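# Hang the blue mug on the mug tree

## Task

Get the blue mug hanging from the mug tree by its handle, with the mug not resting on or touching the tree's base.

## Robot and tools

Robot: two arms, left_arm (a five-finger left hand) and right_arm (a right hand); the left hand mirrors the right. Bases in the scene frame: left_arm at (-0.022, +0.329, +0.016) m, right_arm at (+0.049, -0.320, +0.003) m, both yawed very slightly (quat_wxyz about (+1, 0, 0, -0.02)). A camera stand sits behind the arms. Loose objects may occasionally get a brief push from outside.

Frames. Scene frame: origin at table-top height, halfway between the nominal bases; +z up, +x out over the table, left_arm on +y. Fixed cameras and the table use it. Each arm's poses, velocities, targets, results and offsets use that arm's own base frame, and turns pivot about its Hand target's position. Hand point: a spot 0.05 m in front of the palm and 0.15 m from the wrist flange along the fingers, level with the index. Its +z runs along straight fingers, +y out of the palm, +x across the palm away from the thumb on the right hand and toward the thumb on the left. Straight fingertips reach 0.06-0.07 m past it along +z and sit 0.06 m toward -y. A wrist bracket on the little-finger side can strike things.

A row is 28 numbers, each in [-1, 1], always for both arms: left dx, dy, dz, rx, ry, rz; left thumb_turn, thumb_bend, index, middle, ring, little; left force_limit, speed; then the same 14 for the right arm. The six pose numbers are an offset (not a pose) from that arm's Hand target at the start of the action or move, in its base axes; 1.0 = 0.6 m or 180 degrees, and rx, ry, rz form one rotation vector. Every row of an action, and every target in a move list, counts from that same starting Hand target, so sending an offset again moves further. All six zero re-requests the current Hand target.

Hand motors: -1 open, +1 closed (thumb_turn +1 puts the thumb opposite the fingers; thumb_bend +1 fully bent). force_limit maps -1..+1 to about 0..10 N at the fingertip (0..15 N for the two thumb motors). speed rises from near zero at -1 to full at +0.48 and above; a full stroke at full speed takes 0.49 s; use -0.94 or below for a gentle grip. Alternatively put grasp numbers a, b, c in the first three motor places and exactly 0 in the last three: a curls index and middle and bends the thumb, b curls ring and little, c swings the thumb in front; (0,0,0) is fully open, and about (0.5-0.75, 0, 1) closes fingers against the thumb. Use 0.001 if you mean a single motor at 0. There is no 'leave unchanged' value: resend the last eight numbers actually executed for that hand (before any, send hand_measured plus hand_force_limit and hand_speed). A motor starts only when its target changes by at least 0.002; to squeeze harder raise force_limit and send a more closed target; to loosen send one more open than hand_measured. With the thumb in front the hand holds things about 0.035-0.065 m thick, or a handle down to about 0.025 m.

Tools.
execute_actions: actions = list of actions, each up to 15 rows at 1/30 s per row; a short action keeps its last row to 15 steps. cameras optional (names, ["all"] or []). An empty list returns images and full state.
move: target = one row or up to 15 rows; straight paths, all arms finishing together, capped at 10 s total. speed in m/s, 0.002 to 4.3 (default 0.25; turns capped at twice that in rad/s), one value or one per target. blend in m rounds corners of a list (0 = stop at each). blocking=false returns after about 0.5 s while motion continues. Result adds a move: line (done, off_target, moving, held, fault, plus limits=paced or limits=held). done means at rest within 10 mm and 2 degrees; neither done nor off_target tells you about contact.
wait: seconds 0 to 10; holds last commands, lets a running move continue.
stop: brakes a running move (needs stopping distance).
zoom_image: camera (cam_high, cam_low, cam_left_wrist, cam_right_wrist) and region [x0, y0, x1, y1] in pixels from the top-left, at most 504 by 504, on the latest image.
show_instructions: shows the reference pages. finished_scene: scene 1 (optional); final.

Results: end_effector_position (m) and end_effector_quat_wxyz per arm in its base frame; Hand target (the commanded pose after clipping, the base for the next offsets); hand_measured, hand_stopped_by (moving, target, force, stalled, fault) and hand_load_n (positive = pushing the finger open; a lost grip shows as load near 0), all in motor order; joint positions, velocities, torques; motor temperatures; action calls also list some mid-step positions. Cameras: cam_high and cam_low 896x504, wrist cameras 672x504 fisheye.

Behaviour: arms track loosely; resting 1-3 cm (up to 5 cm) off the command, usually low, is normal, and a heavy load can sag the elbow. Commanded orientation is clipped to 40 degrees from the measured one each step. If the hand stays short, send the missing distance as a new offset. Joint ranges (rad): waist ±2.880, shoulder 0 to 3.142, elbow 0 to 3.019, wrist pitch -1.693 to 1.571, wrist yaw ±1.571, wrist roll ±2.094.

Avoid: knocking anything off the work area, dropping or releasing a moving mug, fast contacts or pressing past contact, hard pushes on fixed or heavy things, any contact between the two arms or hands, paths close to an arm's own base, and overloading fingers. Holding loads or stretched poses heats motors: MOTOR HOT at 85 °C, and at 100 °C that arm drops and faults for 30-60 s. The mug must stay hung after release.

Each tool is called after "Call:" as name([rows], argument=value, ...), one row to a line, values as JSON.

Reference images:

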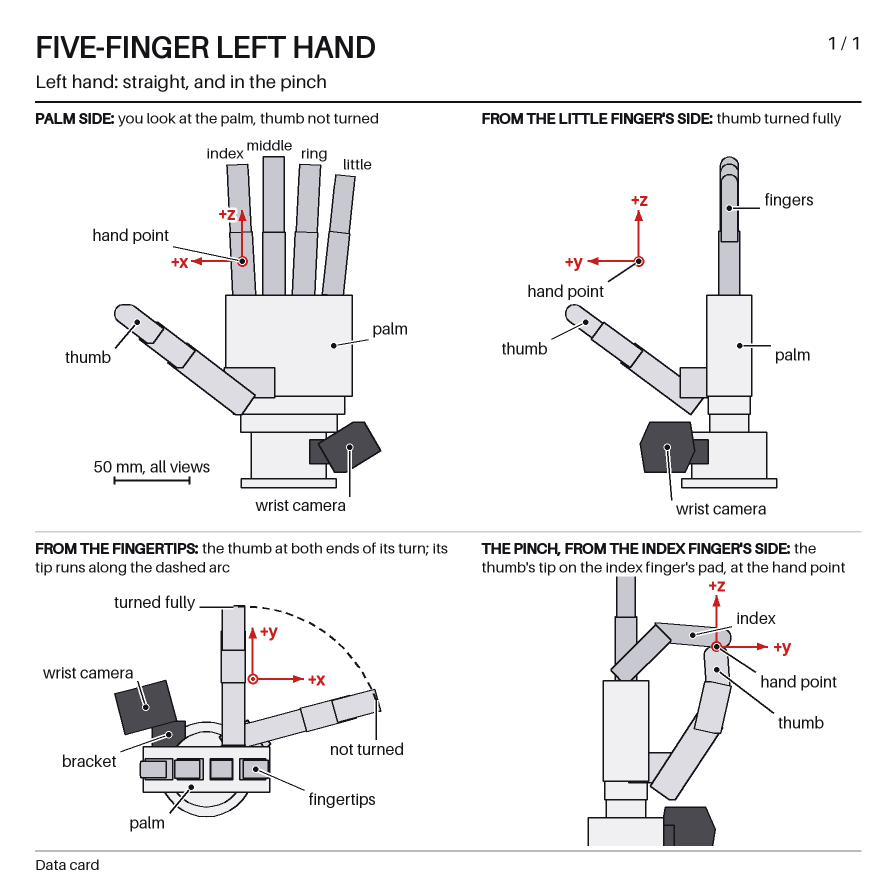

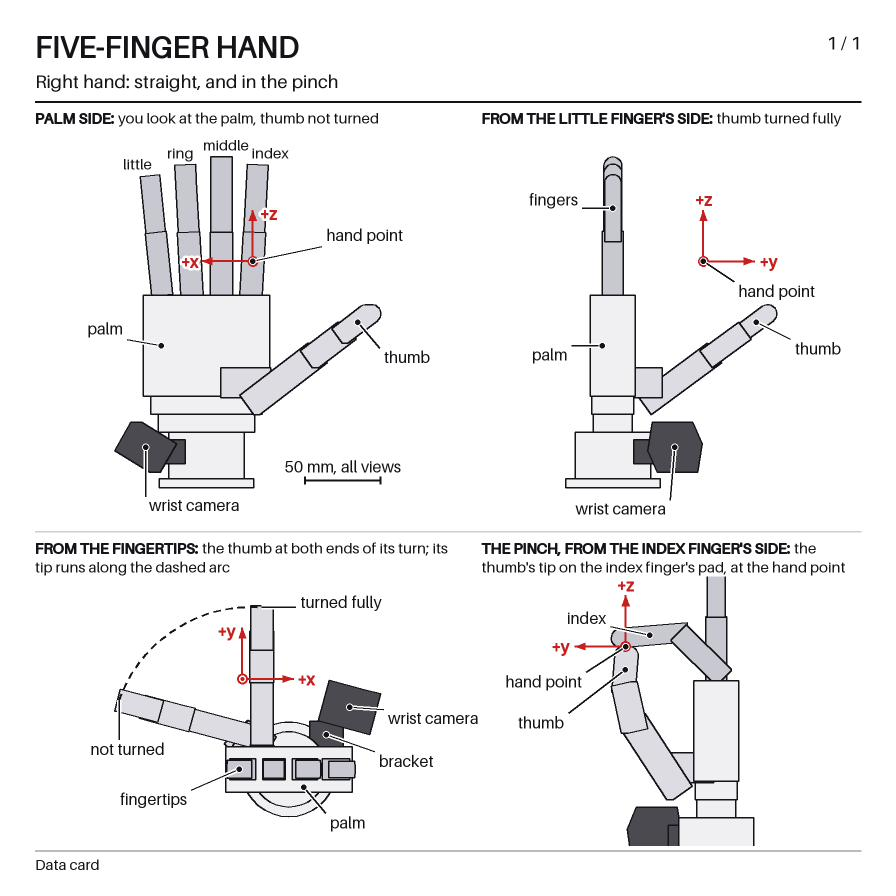

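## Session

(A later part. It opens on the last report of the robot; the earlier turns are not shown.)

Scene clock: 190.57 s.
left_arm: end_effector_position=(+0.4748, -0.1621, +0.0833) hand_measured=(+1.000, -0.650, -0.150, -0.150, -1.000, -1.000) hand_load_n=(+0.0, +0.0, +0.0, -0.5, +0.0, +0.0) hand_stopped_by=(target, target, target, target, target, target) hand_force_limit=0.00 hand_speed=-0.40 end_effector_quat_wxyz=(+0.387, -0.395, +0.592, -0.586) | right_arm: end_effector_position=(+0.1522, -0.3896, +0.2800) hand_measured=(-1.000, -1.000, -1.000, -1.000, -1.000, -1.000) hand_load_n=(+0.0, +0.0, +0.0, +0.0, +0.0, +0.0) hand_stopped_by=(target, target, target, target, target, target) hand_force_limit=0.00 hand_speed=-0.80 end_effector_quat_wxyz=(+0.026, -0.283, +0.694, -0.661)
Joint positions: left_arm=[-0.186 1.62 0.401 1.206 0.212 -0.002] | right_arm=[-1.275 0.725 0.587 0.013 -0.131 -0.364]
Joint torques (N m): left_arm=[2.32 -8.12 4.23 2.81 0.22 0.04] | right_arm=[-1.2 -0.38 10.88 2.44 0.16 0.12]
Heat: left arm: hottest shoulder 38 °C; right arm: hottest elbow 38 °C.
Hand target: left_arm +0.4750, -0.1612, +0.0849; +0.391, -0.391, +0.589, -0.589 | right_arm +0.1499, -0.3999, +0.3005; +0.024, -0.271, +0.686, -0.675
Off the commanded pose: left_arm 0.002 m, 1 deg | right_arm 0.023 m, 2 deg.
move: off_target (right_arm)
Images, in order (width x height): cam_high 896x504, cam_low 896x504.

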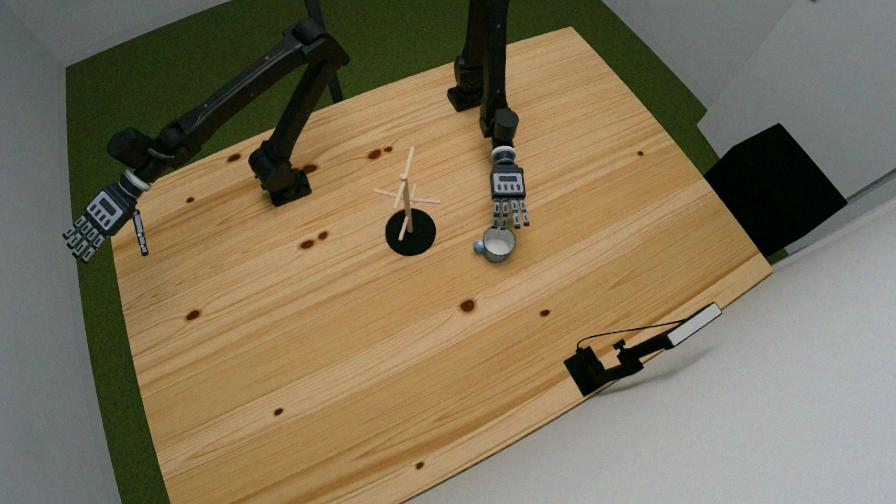

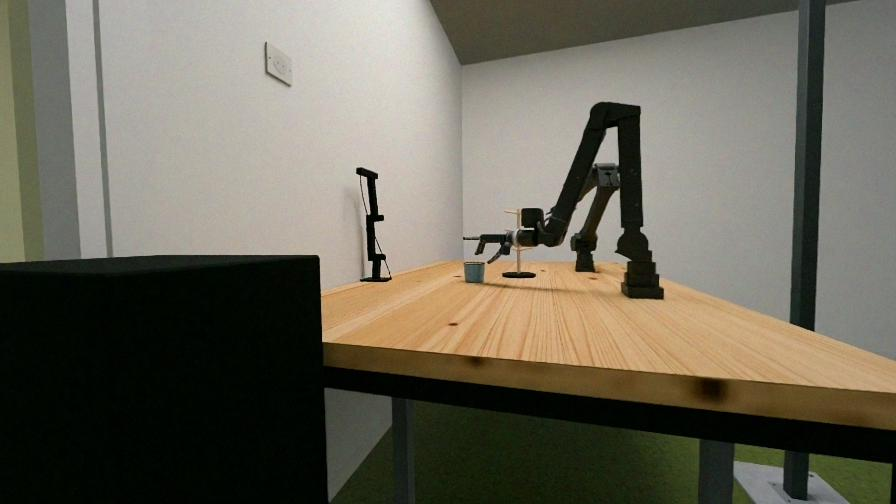

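Call:
move([
  [0,0,-0.0815,0,0,0,1,-0.65,-0.15,-0.15,-1,-1,0.0,-0.4,0,0,0,0,0,0,-1,-1,-1,-1,-1,-1,0,-0.8],
  [0,0,-0.0815,0,0,0,1,-0.2,-0.15,-0.15,-1,-1,-0.2,-0.7,0,0,0,0,0,0,-1,-1,-1,-1,-1,-1,0,-0.8],
], speed=[0.1,0.1], cameras=["cam_low","cam_high"])

Call:
zoom_image(camera="cam_low", region=[440, 210, 520, 290])

Call:
zoom_image(camera="cam_high", region=[440, 170, 560, 290])

Scene clock: 196.23 s.
left_arm: end_effector_position=(+0.4726, -0.1617, +0.0327) hand_measured=(+1.000, -0.200, -0.150, -0.150, -1.000, -1.000) hand_load_n=(+0.0, +0.0, +0.0, +0.0, +0.0, +0.0) hand_stopped_by=(target, target, target, target, target, target) hand_force_limit=-0.20 hand_speed=-0.70 end_effector_quat_wxyz=(+0.386, -0.397, +0.593, -0.585) | right_arm: end_effector_position=(+0.1522, -0.3896, +0.2800) hand_measured=(-1.000, -1.000, -1.000, -1.000, -1.000, -1.000) hand_load_n=(-0.5, +0.0, +0.0, +0.0, -0.5, +0.0) hand_stopped_by=(target, target, target, target, target, target) hand_force_limit=0.00 hand_speed=-0.80 end_effector_quat_wxyz=(+0.026, -0.283, +0.694, -0.661)
Joint positions: left_arm=[-0.186 1.846 0.401 1.427 0.212 -0.002] | right_arm=[-1.275 0.725 0.587 0.013 -0.131 -0.364]
Joint torques (N m): left_arm=[1.14 -8.35 3.07 2.37 0.31 0.08] | right_arm=[-1.14 -0.32 10.88 2.44 0.16 0.12]
Heat: left arm: hottest shoulder 38 °C; right arm: hottest elbow 38 °C.
Hand target: left_arm +0.4750, -0.1612, +0.0361; +0.391, -0.391, +0.589, -0.589 | right_arm +0.1499, -0.3999, +0.3005; +0.024, -0.271, +0.686, -0.675
Off the commanded pose: left_arm 0.004 m, 1 deg | right_arm 0.023 m, 2 deg.
move: off_target (right_arm)
Images, in order (width x height): cam_high 896x504, cam_low 896x504.

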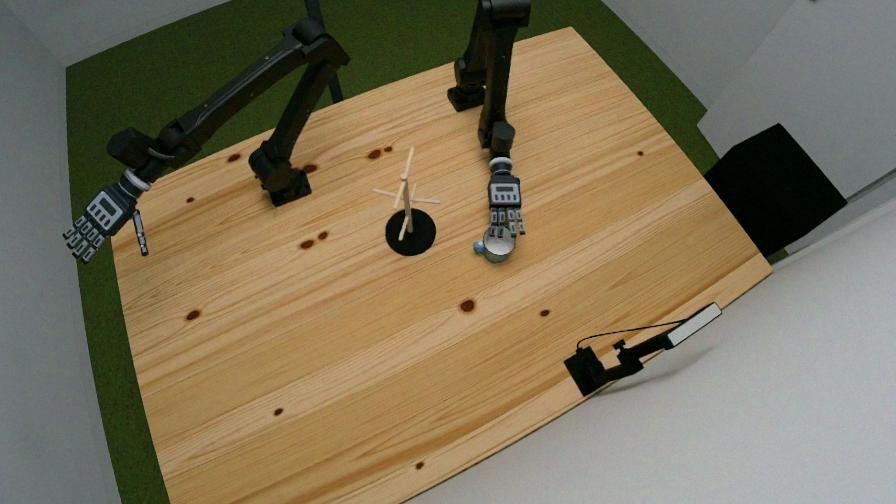

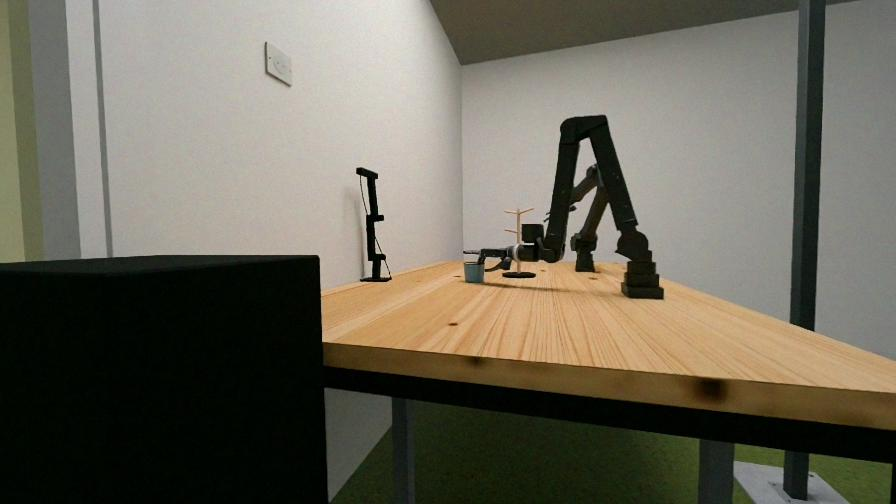

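Scaled by 6.300 from the camera's 896x504 image, which has a finer 1280x720 frame.

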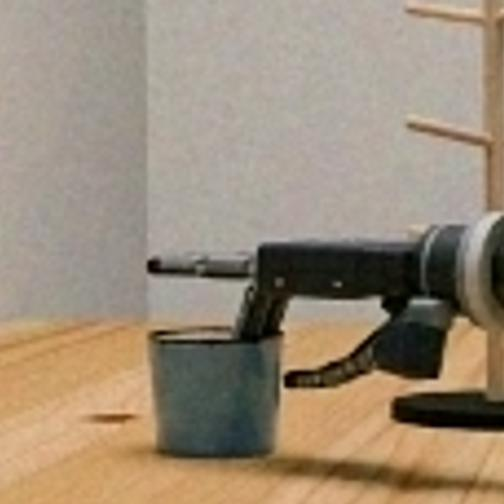

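Scaled by 4.200 from the camera's 896x504 image, which has a finer 1280x720 frame.

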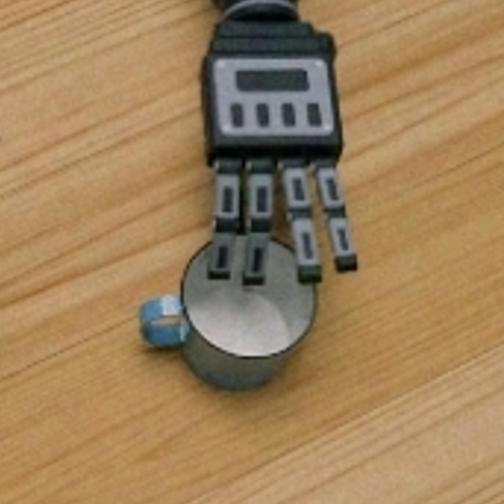

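Call:
move(target=[0.0055,0.014,0.002,0,0,0,1,-0.2,-0.15,-0.15,-1,-1,-0.2,-0.7,0,0,0,0,0,0,-1,-1,-1,-1,-1,-1,0,-0.8], speed=0.06, cameras=["cam_low","cam_high"])

Call:
zoom_image(camera="cam_high", region=[440, 170, 560, 290])

Call:
zoom_image(camera="cam_low", region=[440, 210, 520, 290])

Scene clock: 198.70 s.
left_arm: end_effector_position=(+0.4732, -0.1560, +0.0327) hand_measured=(+1.000, -0.200, -0.150, -0.150, -1.000, -1.000) hand_load_n=(+0.0, +0.0, +0.0, +0.0, +0.0, +0.0) hand_stopped_by=(target, target, target, target, target, target) hand_force_limit=-0.20 hand_speed=-0.70 end_effector_quat_wxyz=(+0.384, -0.395, +0.594, -0.586) | right_arm: end_effector_position=(+0.1522, -0.3896, +0.2800) hand_measured=(-1.000, -1.000, -1.000, -1.000, -1.000, -1.000) hand_load_n=(+0.0, +0.0, +0.0, +0.0, +0.0, +0.0) hand_stopped_by=(target, target, target, target, target, target) hand_force_limit=0.00 hand_speed=-0.80 end_effector_quat_wxyz=(+0.026, -0.283, +0.694, -0.661)
Joint positions: left_arm=[-0.164 1.846 0.401 1.427 0.24 -0.002] | right_arm=[-1.275 0.725 0.587 0.013 -0.131 -0.364]
Joint torques (N m): left_arm=[1.79 -9.17 3.33 2.3 0.23 -0.02] | right_arm=[-1.14 -0.26 10.85 2.41 0.15 0.12]
Heat: left arm: hottest shoulder 38 °C; right arm: hottest elbow 38 °C.
Hand target: left_arm +0.4783, -0.1529, +0.0373; +0.391, -0.391, +0.589, -0.589 | right_arm +0.1499, -0.3999, +0.3005; +0.024, -0.271, +0.686, -0.675
Off the commanded pose: left_arm 0.008 m, 1 deg | right_arm 0.023 m, 2 deg.
move: off_target (right_arm)
Images, in order (width x height): cam_high 896x504, cam_low 896x504.

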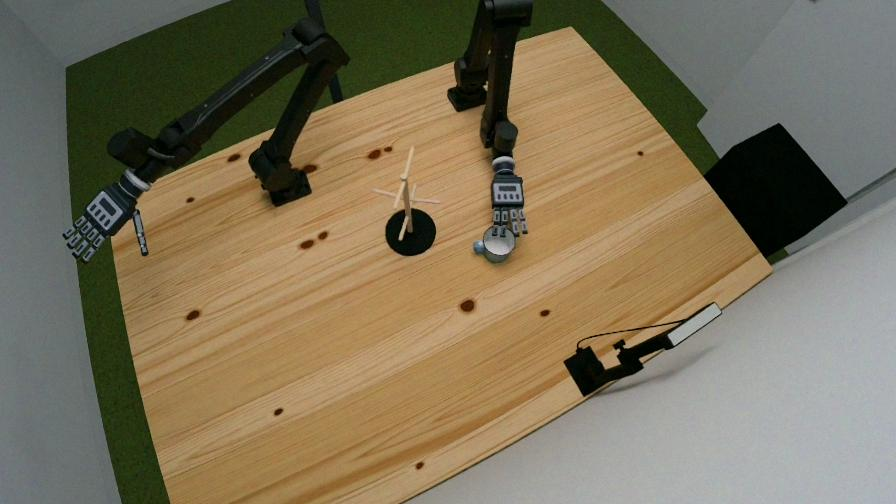

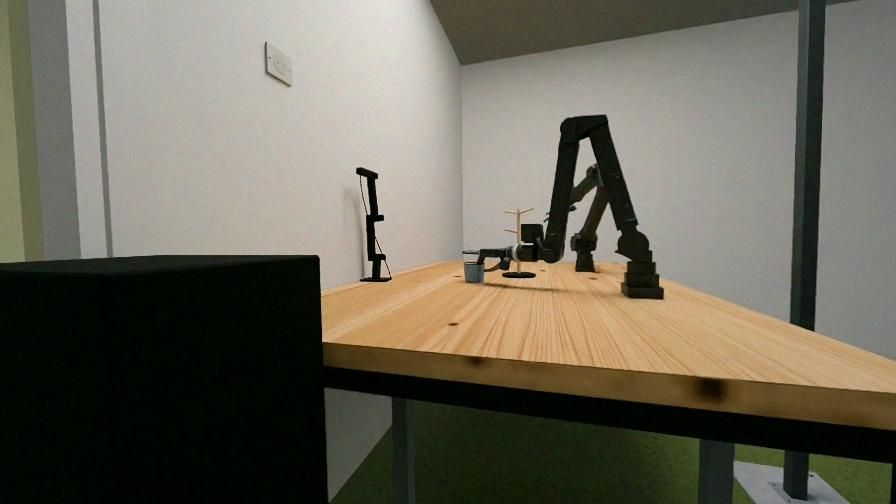

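Scaled by 4.200 from the camera's 896x504 image, which has a finer 1280x720 frame.

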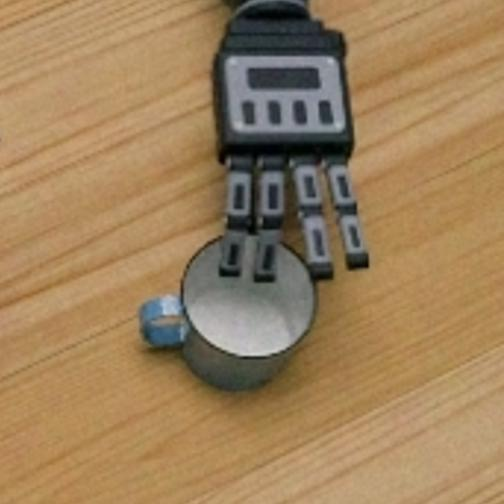

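Scaled by 6.300 from the camera's 896x504 image, which has a finer 1280x720 frame.

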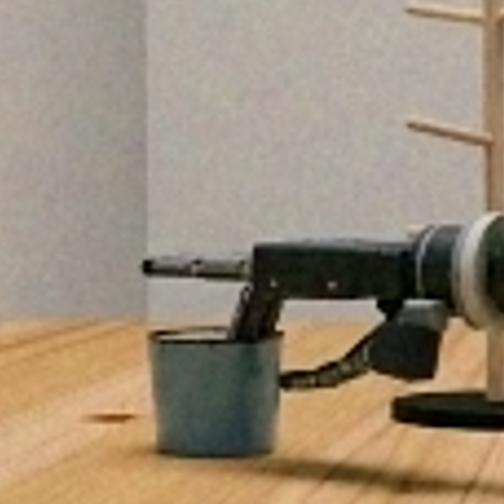

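Call:
move(target=[0,0,0,0,0,0,1,-0.2,0.5,0.5,-1,-1,-0.1,-0.85,0,0,0,0,0,0,-1,-1,-1,-1,-1,-1,0,-0.8], speed=0.06, cameras=["cam_low","cam_high"])

Call:
zoom_image(camera="cam_high", region=[440, 170, 560, 290])

Call:
zoom_image(camera="cam_low", region=[440, 210, 520, 290])

Scene clock: 200.83 s.
left_arm: end_effector_position=(+0.4732, -0.1561, +0.0328) hand_measured=(+1.000, -0.200, +0.222, +0.208, -1.000, -1.000) hand_load_n=(-0.5, +2.5, +4.5, +5.5, +0.0, +0.0) hand_stopped_by=(target, target, force, force, target, target) hand_force_limit=-0.10 hand_speed=-0.85 end_effector_quat_wxyz=(+0.384, -0.395, +0.594, -0.586) | right_arm: end_effector_position=(+0.1522, -0.3896, +0.2800) hand_measured=(-1.000, -1.000, -1.000, -1.000, -1.000, -1.000) hand_load_n=(+0.0, +0.0, +0.0, +0.0, +0.0, +0.0) hand_stopped_by=(target, target, target, target, target, target) hand_force_limit=0.00 hand_speed=-0.80 end_effector_quat_wxyz=(+0.026, -0.283, +0.694, -0.661)
Joint positions: left_arm=[-0.164 1.846 0.401 1.427 0.241 -0.002] | right_arm=[-1.275 0.725 0.587 0.013 -0.131 -0.364]
Joint torques (N m): left_arm=[2.08 -9.17 3.38 2.32 0.25 0.06] | right_arm=[-1.14 -0.38 10.89 2.47 0.15 0.12]
Heat: left arm: hottest shoulder 38 °C; right arm: hottest elbow 38 °C.
Hand target: left_arm +0.4783, -0.1529, +0.0373; +0.391, -0.391, +0.589, -0.589 | right_arm +0.1499, -0.3999, +0.3005; +0.024, -0.271, +0.686, -0.675
Off the commanded pose: left_arm 0.007 m, 1 deg | right_arm 0.023 m, 2 deg.
move: off_target (right_arm)
Images, in order (width x height): cam_high 896x504, cam_low 896x504.

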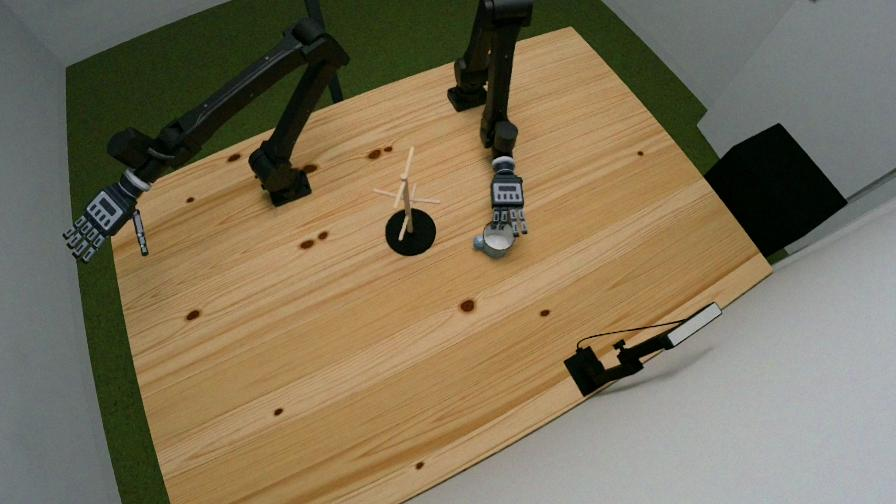

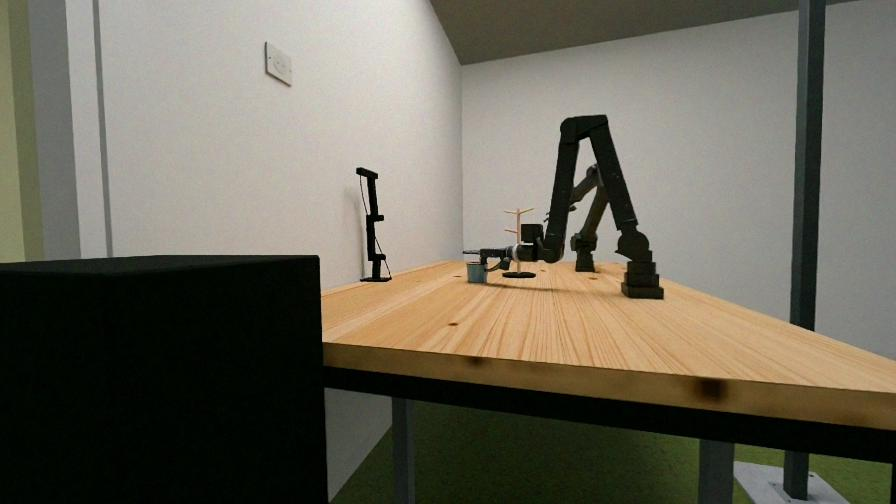

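Scaled by 4.200 from the camera's 896x504 image, which has a finer 1280x720 frame.

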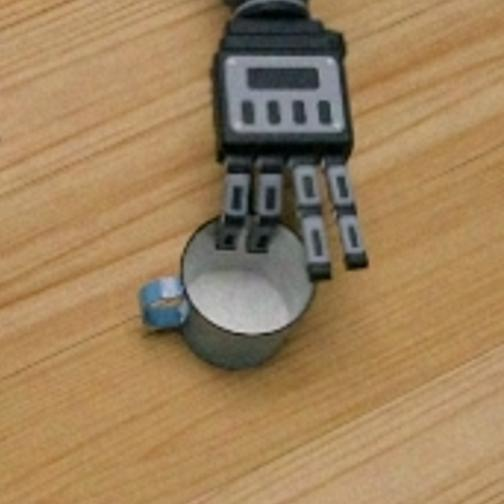

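Scaled by 6.300 from the camera's 896x504 image, which has a finer 1280x720 frame.

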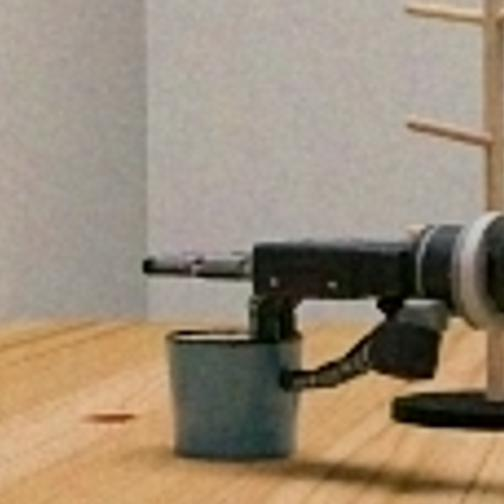

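Call:
move([
  [0,0,0.12,0,0,0,1,-0.2,0.56,0.56,-1,-1,0.05,-0.85,0,0,0,0,0,0,-1,-1,-1,-1,-1,-1,0,-0.8],
  [-0.3142,-0.1143,0.45,0,0,-0.122,1,-0.2,0.56,0.56,-1,-1,0.05,-0.85,0,0,0,0,0,0,-1,-1,-1,-1,-1,-1,0,-0.8],
], speed=[0.08,0.2], blend=[0.02,0], cameras=["cam_low","cam_high"])

Call:
zoom_image(camera="cam_high", region=[360, 100, 480, 260])

Call:
zoom_image(camera="cam_low", region=[470, 170, 590, 290])

Scene clock: 212.27 s.
left_arm: end_effector_position=(+0.2828, -0.2152, +0.2571) hand_measured=(+1.000, -0.200, +0.232, +0.208, -1.000, -1.000) hand_load_n=(-1.0, +3.0, +6.5, +7.0, +0.0, +0.0) hand_stopped_by=(target, target, force, force, target, target) hand_force_limit=0.05 hand_speed=-0.85 end_effector_quat_wxyz=(+0.250, -0.297, +0.671, -0.631) | right_arm: end_effector_position=(+0.1522, -0.3896, +0.2800) hand_measured=(-1.000, -1.000, -1.000, -1.000, -1.000, -1.000) hand_load_n=(+0.0, +0.0, -0.5, +0.0, +0.0, +0.0) hand_stopped_by=(target, target, target, target, target, target) hand_force_limit=0.00 hand_speed=-0.80 end_effector_quat_wxyz=(+0.026, -0.283, +0.694, -0.661)
Joint positions: left_arm=[-0.33 0.522 0.415 0.021 0.445 -0.002] | right_arm=[-1.275 0.725 0.587 0.013 -0.131 -0.364]
Joint torques (N m): left_arm=[0.85 0.56 16.01 1.77 -0.03 0.03] | right_arm=[-1.2 -0.38 10.89 2.45 0.16 0.11]
Heat: left arm: hottest shoulder 37 °C; right arm: hottest elbow 39 °C.
Hand target: left_arm +0.2898, -0.2215, +0.3072; +0.272, -0.272, +0.653, -0.653 | right_arm +0.1499, -0.3999, +0.3005; +0.024, -0.271, +0.686, -0.675
Off the commanded pose: left_arm 0.051 m, 5 deg | right_arm 0.023 m, 2 deg.
move: off_target (left_arm, right_arm)
Images, in order (width x height): cam_high 896x504, cam_low 896x504.

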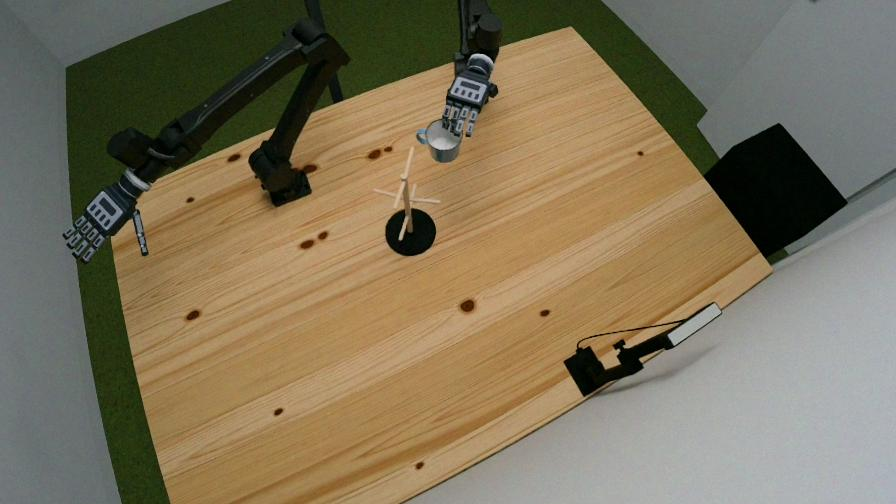

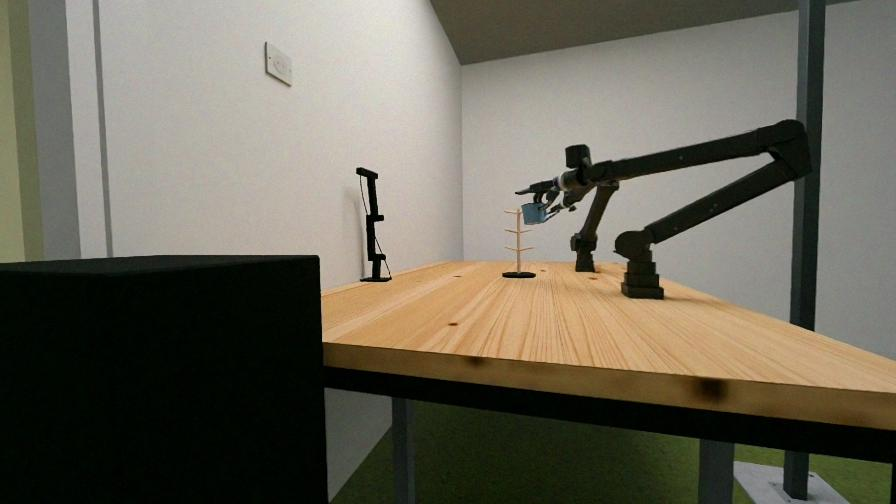

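Scaled by 3.150 from the camera's 896x504 image, which has a finer 1280x720 frame.

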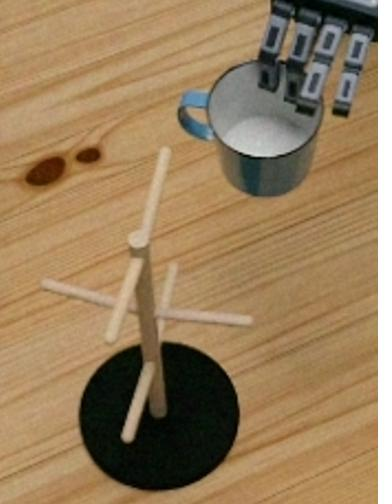

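Scaled by 4.200 from the camera's 896x504 image, which has a finer 1280x720 frame.

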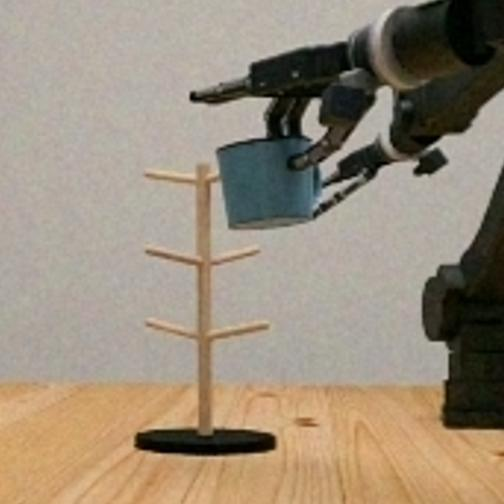

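Call:
move(target=[-0.0148,-0.019,0.0333,-0.0163,-0.0181,0.0444,1,-0.2,0.56,0.56,-1,-1,0.05,-0.85,0,0,0,0,0,0,-1,-1,-1,-1,-1,-1,0,-0.8], speed=0.08, cameras=["cam_low","cam_high"])

Call:
zoom_image(camera="cam_high", region=[380, 100, 470, 220])

Call:
zoom_image(camera="cam_low", region=[490, 170, 590, 270])

Scene clock: 219.87 s.
left_arm: end_effector_position=(+0.2783, -0.2267, +0.2779) hand_measured=(+1.000, -0.200, +0.232, +0.208, -1.000, -1.000) hand_load_n=(-1.0, +3.0, +6.5, +7.0, +0.0, +0.0) hand_stopped_by=(target, target, force, force, target, target) hand_force_limit=0.05 hand_speed=-0.85 end_effector_quat_wxyz=(+0.314, -0.323, +0.636, -0.626) | right_arm: end_effector_position=(+0.1522, -0.3896, +0.2800) hand_measured=(-1.000, -1.000, -1.000, -1.000, -1.000, -1.000) hand_load_n=(+0.0, +0.0, +0.0, +0.0, +0.0, +0.0) hand_stopped_by=(target, target, target, target, target, target) hand_force_limit=0.00 hand_speed=-0.80 end_effector_quat_wxyz=(+0.026, -0.283, +0.694, -0.661)
Joint positions: left_arm=[-0.549 0.449 0.415 0.015 0.086 -0.002] | right_arm=[-1.275 0.725 0.587 0.013 -0.131 -0.364]
Joint torques (N m): left_arm=[0.91 0.97 14.43 2.61 0 -0.1] | right_arm=[-1.08 -0.32 10.89 2.44 0.16 0.12]
Heat: left arm: hottest shoulder 37 °C; right arm: hottest elbow 39 °C.
Hand target: left_arm +0.2810, -0.2328, +0.3273; +0.328, -0.305, +0.607, -0.656 | right_arm +0.1499, -0.3999, +0.3005; +0.024, -0.271, +0.686, -0.675
Off the commanded pose: left_arm 0.050 m, 5 deg | right_arm 0.023 m, 2 deg.
move: off_target (left_arm, right_arm)
Images, in order (width x height): cam_high 896x504, cam_low 896x504.

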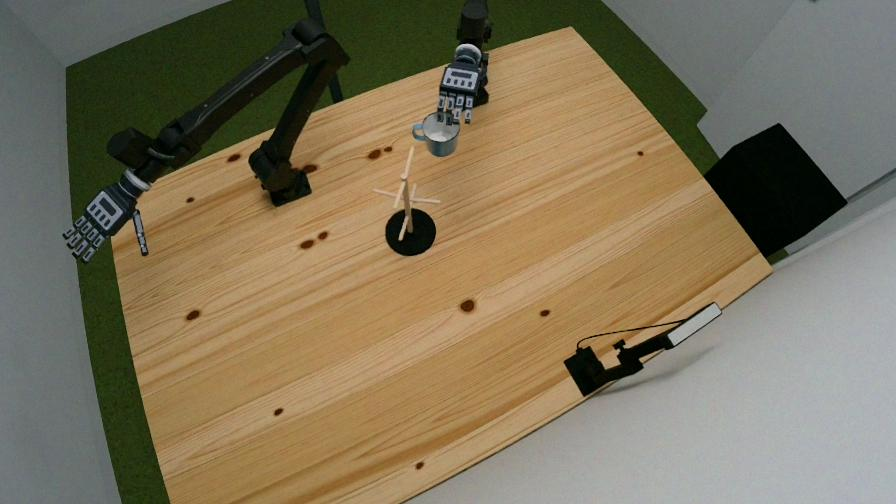

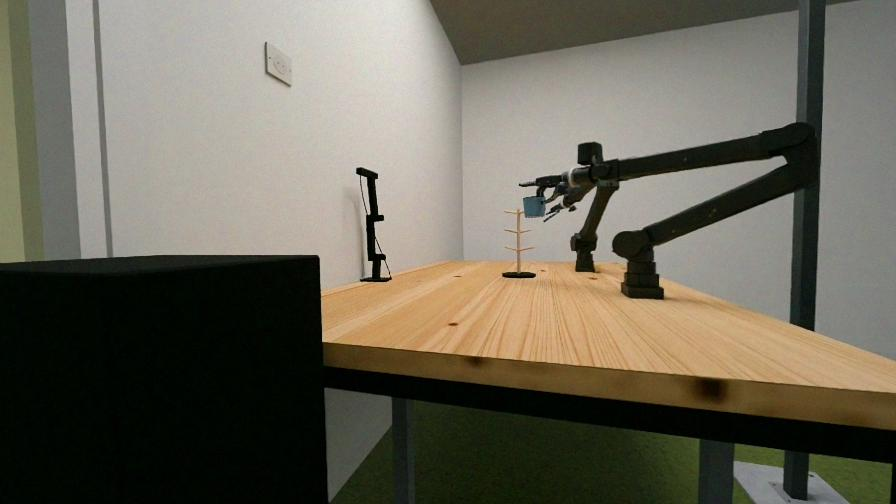

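Scaled by 4.200 from the camera's 896x504 image, which has a finer 1280x720 frame.

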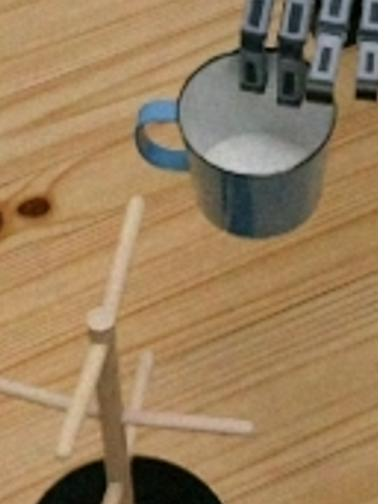

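Scaled by 5.040 from the camera's 896x504 image, which has a finer 1280x720 frame.

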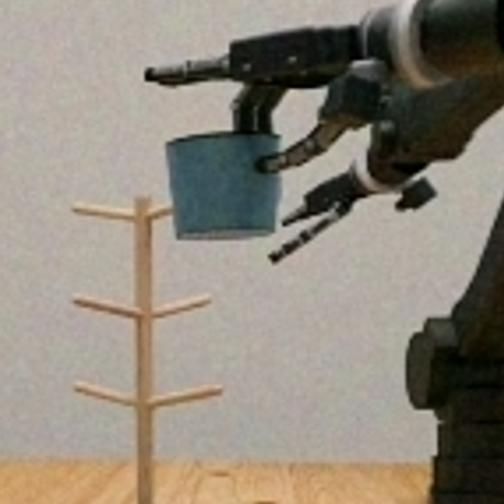

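Call:
move(target=[0.0432,-0.0395,0,0,0,0,1,-0.2,0.56,0.56,-1,-1,0.05,-0.85,0,0,0,0,0,0,-1,-1,-1,-1,-1,-1,0,-0.8], speed=0.06, cameras=["cam_low","cam_high"])

Call:
zoom_image(camera="cam_high", region=[380, 100, 470, 190])

Call:
zoom_image(camera="cam_low", region=[490, 170, 570, 250])

Scene clock: 225.73 s.
left_arm: end_effector_position=(+0.2959, -0.2441, +0.2651) hand_measured=(+1.000, -0.200, +0.232, +0.208, -1.000, -1.000) hand_load_n=(-1.0, +3.0, +6.5, +7.0, +0.0, +0.0) hand_stopped_by=(target, target, force, force, target, target) hand_force_limit=0.05 hand_speed=-0.85 end_effector_quat_wxyz=(+0.311, -0.326, +0.642, -0.620) | right_arm: end_effector_position=(+0.1522, -0.3896, +0.2800) hand_measured=(-1.000, -1.000, -1.000, -1.000, -1.000, -1.000) hand_load_n=(+0.0, +0.0, +0.0, +0.0, -0.5, +0.0) hand_stopped_by=(target, target, target, target, target, target) hand_force_limit=0.00 hand_speed=-0.80 end_effector_quat_wxyz=(+0.026, -0.283, +0.694, -0.661)
Joint positions: left_arm=[-0.58 0.57 0.421 0.11 0.056 -0.002] | right_arm=[-1.275 0.725 0.587 0.013 -0.131 -0.364]
Joint torques (N m): left_arm=[0.56 0.67 16.38 3.08 -0.01 -0.04] | right_arm=[-1.08 -0.32 10.91 2.44 0.16 0.12]
Heat: left arm: hottest shoulder 37 °C; right arm: hottest elbow 39 °C.
Hand target: left_arm +0.3069, -0.2565, +0.3272; +0.328, -0.305, +0.607, -0.656 | right_arm +0.1499, -0.3999, +0.3005; +0.024, -0.271, +0.686, -0.675
Off the commanded pose: left_arm 0.064 m, 7 deg | right_arm 0.023 m, 2 deg.
move: off_target (left_arm, right_arm)
Images, in order (width x height): cam_high 896x504, cam_low 896x504.

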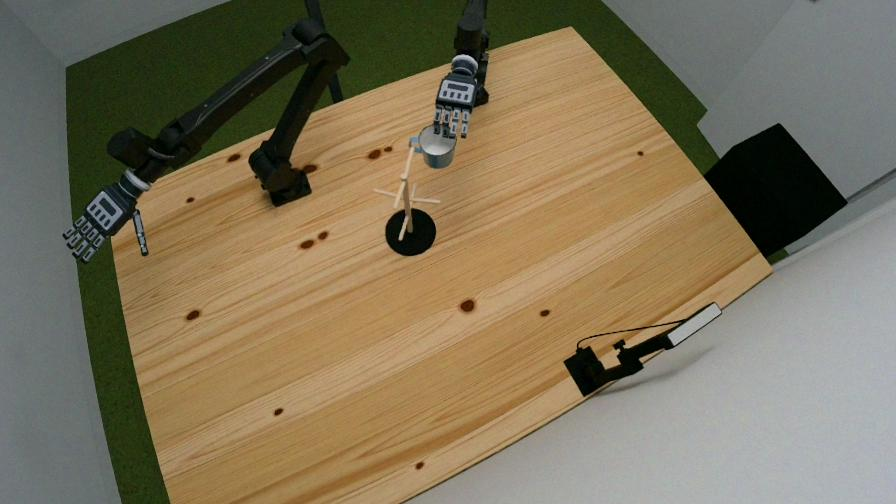

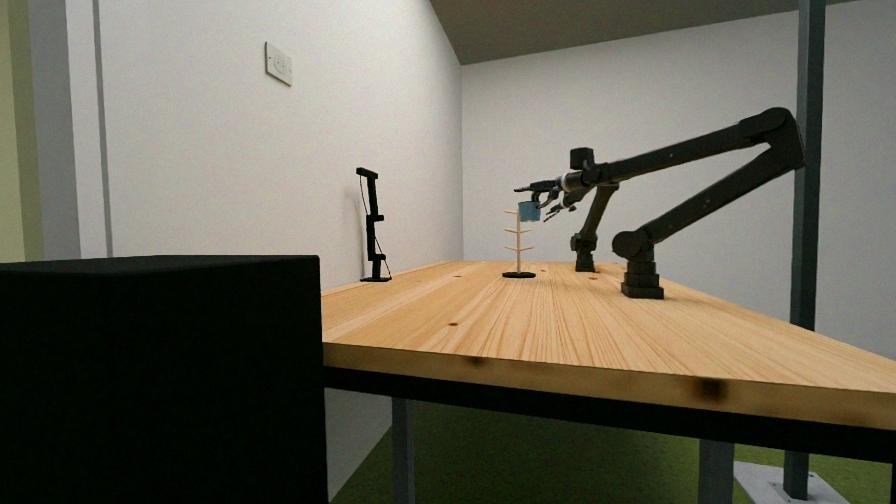

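Scaled by 5.600 from the camera's 896x504 image, which has a finer 1280x720 frame.

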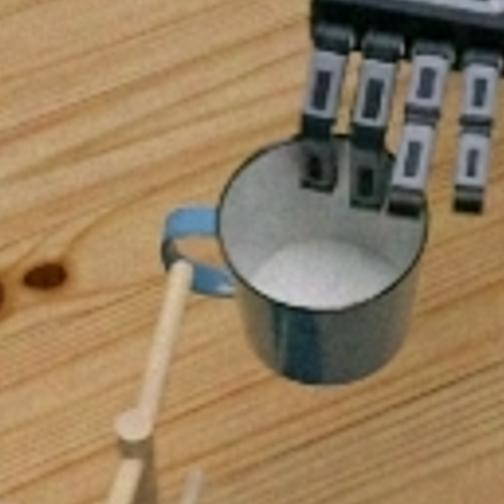

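Scaled by 6.300 from the camera's 896x504 image, which has a finer 1280x720 frame.

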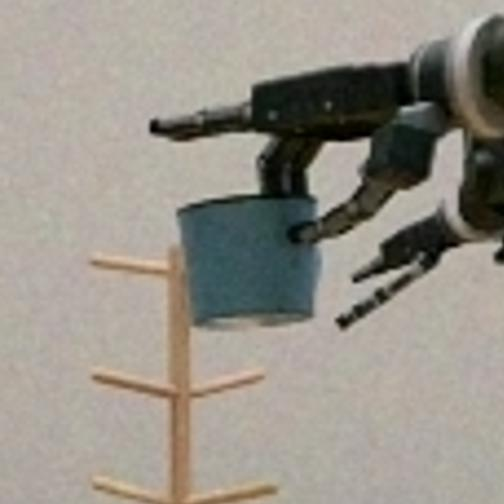

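Call:
move(target=[0,0,0.025,0,0,0,1,-0.2,0.56,0.56,-1,-1,0.05,-0.85,0,0,0,0,0,0,-1,-1,-1,-1,-1,-1,0,-0.8], speed=0.06, cameras=["cam_low","cam_high"])

Call:
zoom_image(camera="cam_high", region=[380, 100, 470, 190])

Call:
zoom_image(camera="cam_low", region=[490, 170, 570, 250])

Scene clock: 229.97 s.
left_arm: end_effector_position=(+0.3001, -0.2470, +0.2877) hand_measured=(+1.000, -0.200, +0.232, +0.208, -1.000, -1.000) hand_load_n=(-1.0, +3.0, +6.5, +7.0, +0.0, +0.0) hand_stopped_by=(target, target, force, force, target, target) hand_force_limit=0.05 hand_speed=-0.85 end_effector_quat_wxyz=(+0.316, -0.321, +0.634, -0.628) | right_arm: end_effector_position=(+0.1522, -0.3896, +0.2800) hand_measured=(-1.000, -1.000, -1.000, -1.000, -1.000, -1.000) hand_load_n=(+0.0, +0.0, +0.0, +0.0, +0.0, +0.0) hand_stopped_by=(target, target, target, target, target, target) hand_force_limit=0.00 hand_speed=-0.80 end_effector_quat_wxyz=(+0.026, -0.283, +0.694, -0.661)
Joint positions: left_arm=[-0.58 0.576 0.463 0.103 0.055 -0.002] | right_arm=[-1.275 0.725 0.587 0.013 -0.131 -0.364]
Joint torques (N m): left_arm=[0.97 0.21 16.24 1.99 -0.04 -0.05] | right_arm=[-1.2 -0.38 10.89 2.45 0.15 0.12]
Heat: left arm: hottest shoulder 37 °C; right arm: hottest elbow 39 °C.
Hand target: left_arm +0.3069, -0.2565, +0.3423; +0.328, -0.305, +0.607, -0.656 | right_arm +0.1499, -0.3999, +0.3005; +0.024, -0.271, +0.686, -0.675
Off the commanded pose: left_arm 0.056 m, 5 deg | right_arm 0.023 m, 2 deg.
move: off_target (left_arm, right_arm)
Images, in order (width x height): cam_high 896x504, cam_low 896x504.

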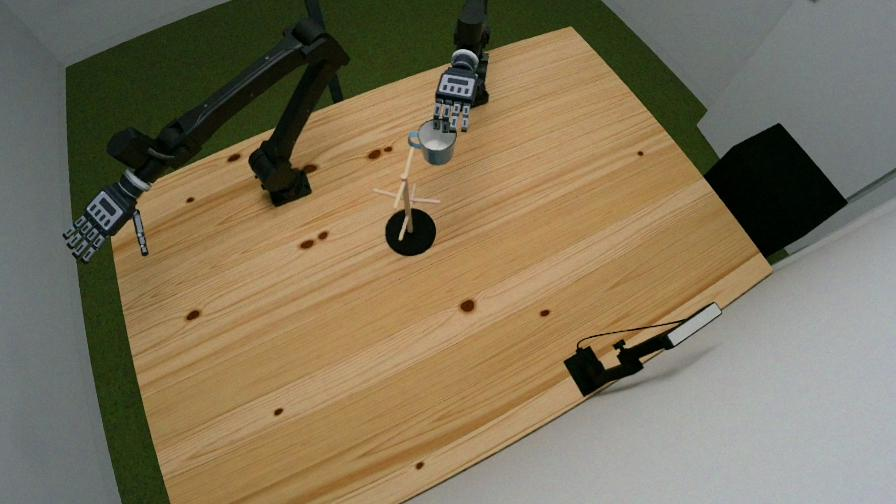

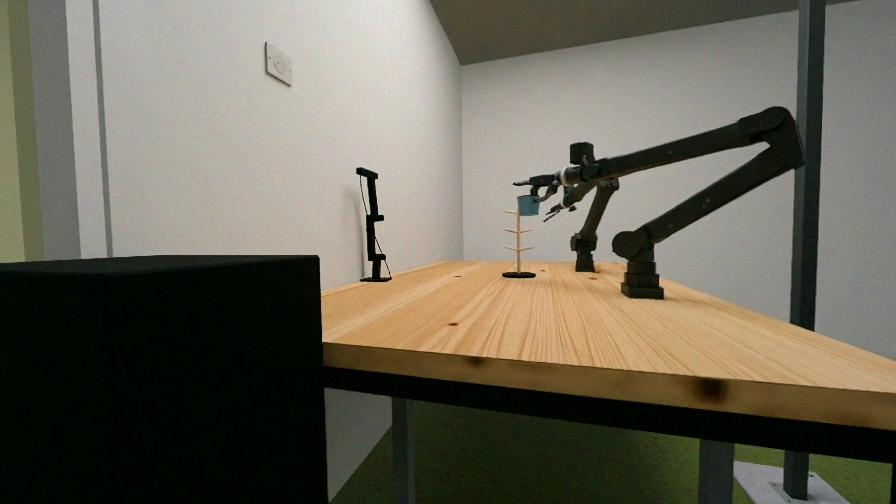

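Scaled by 5.600 from the camera's 896x504 image, which has a finer 1280x720 frame.

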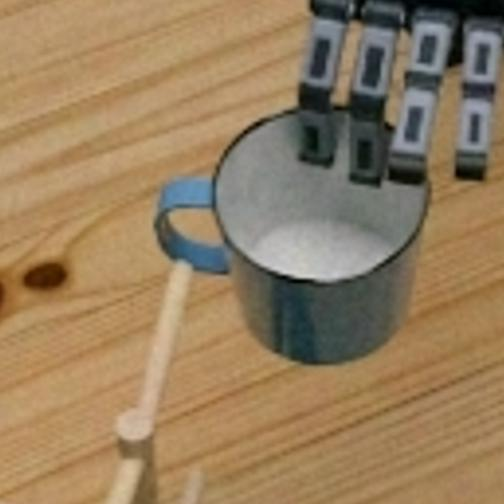

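Scaled by 6.300 from the camera's 896x504 image, which has a finer 1280x720 frame.

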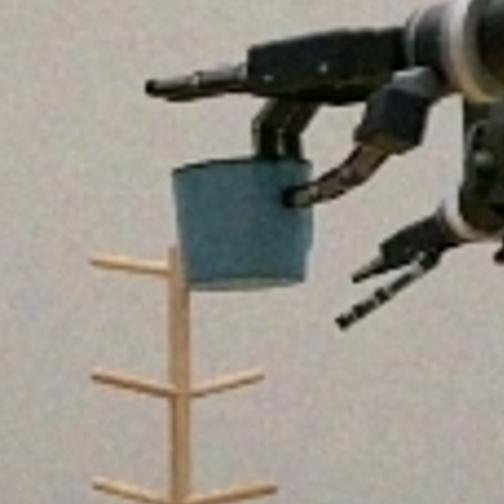

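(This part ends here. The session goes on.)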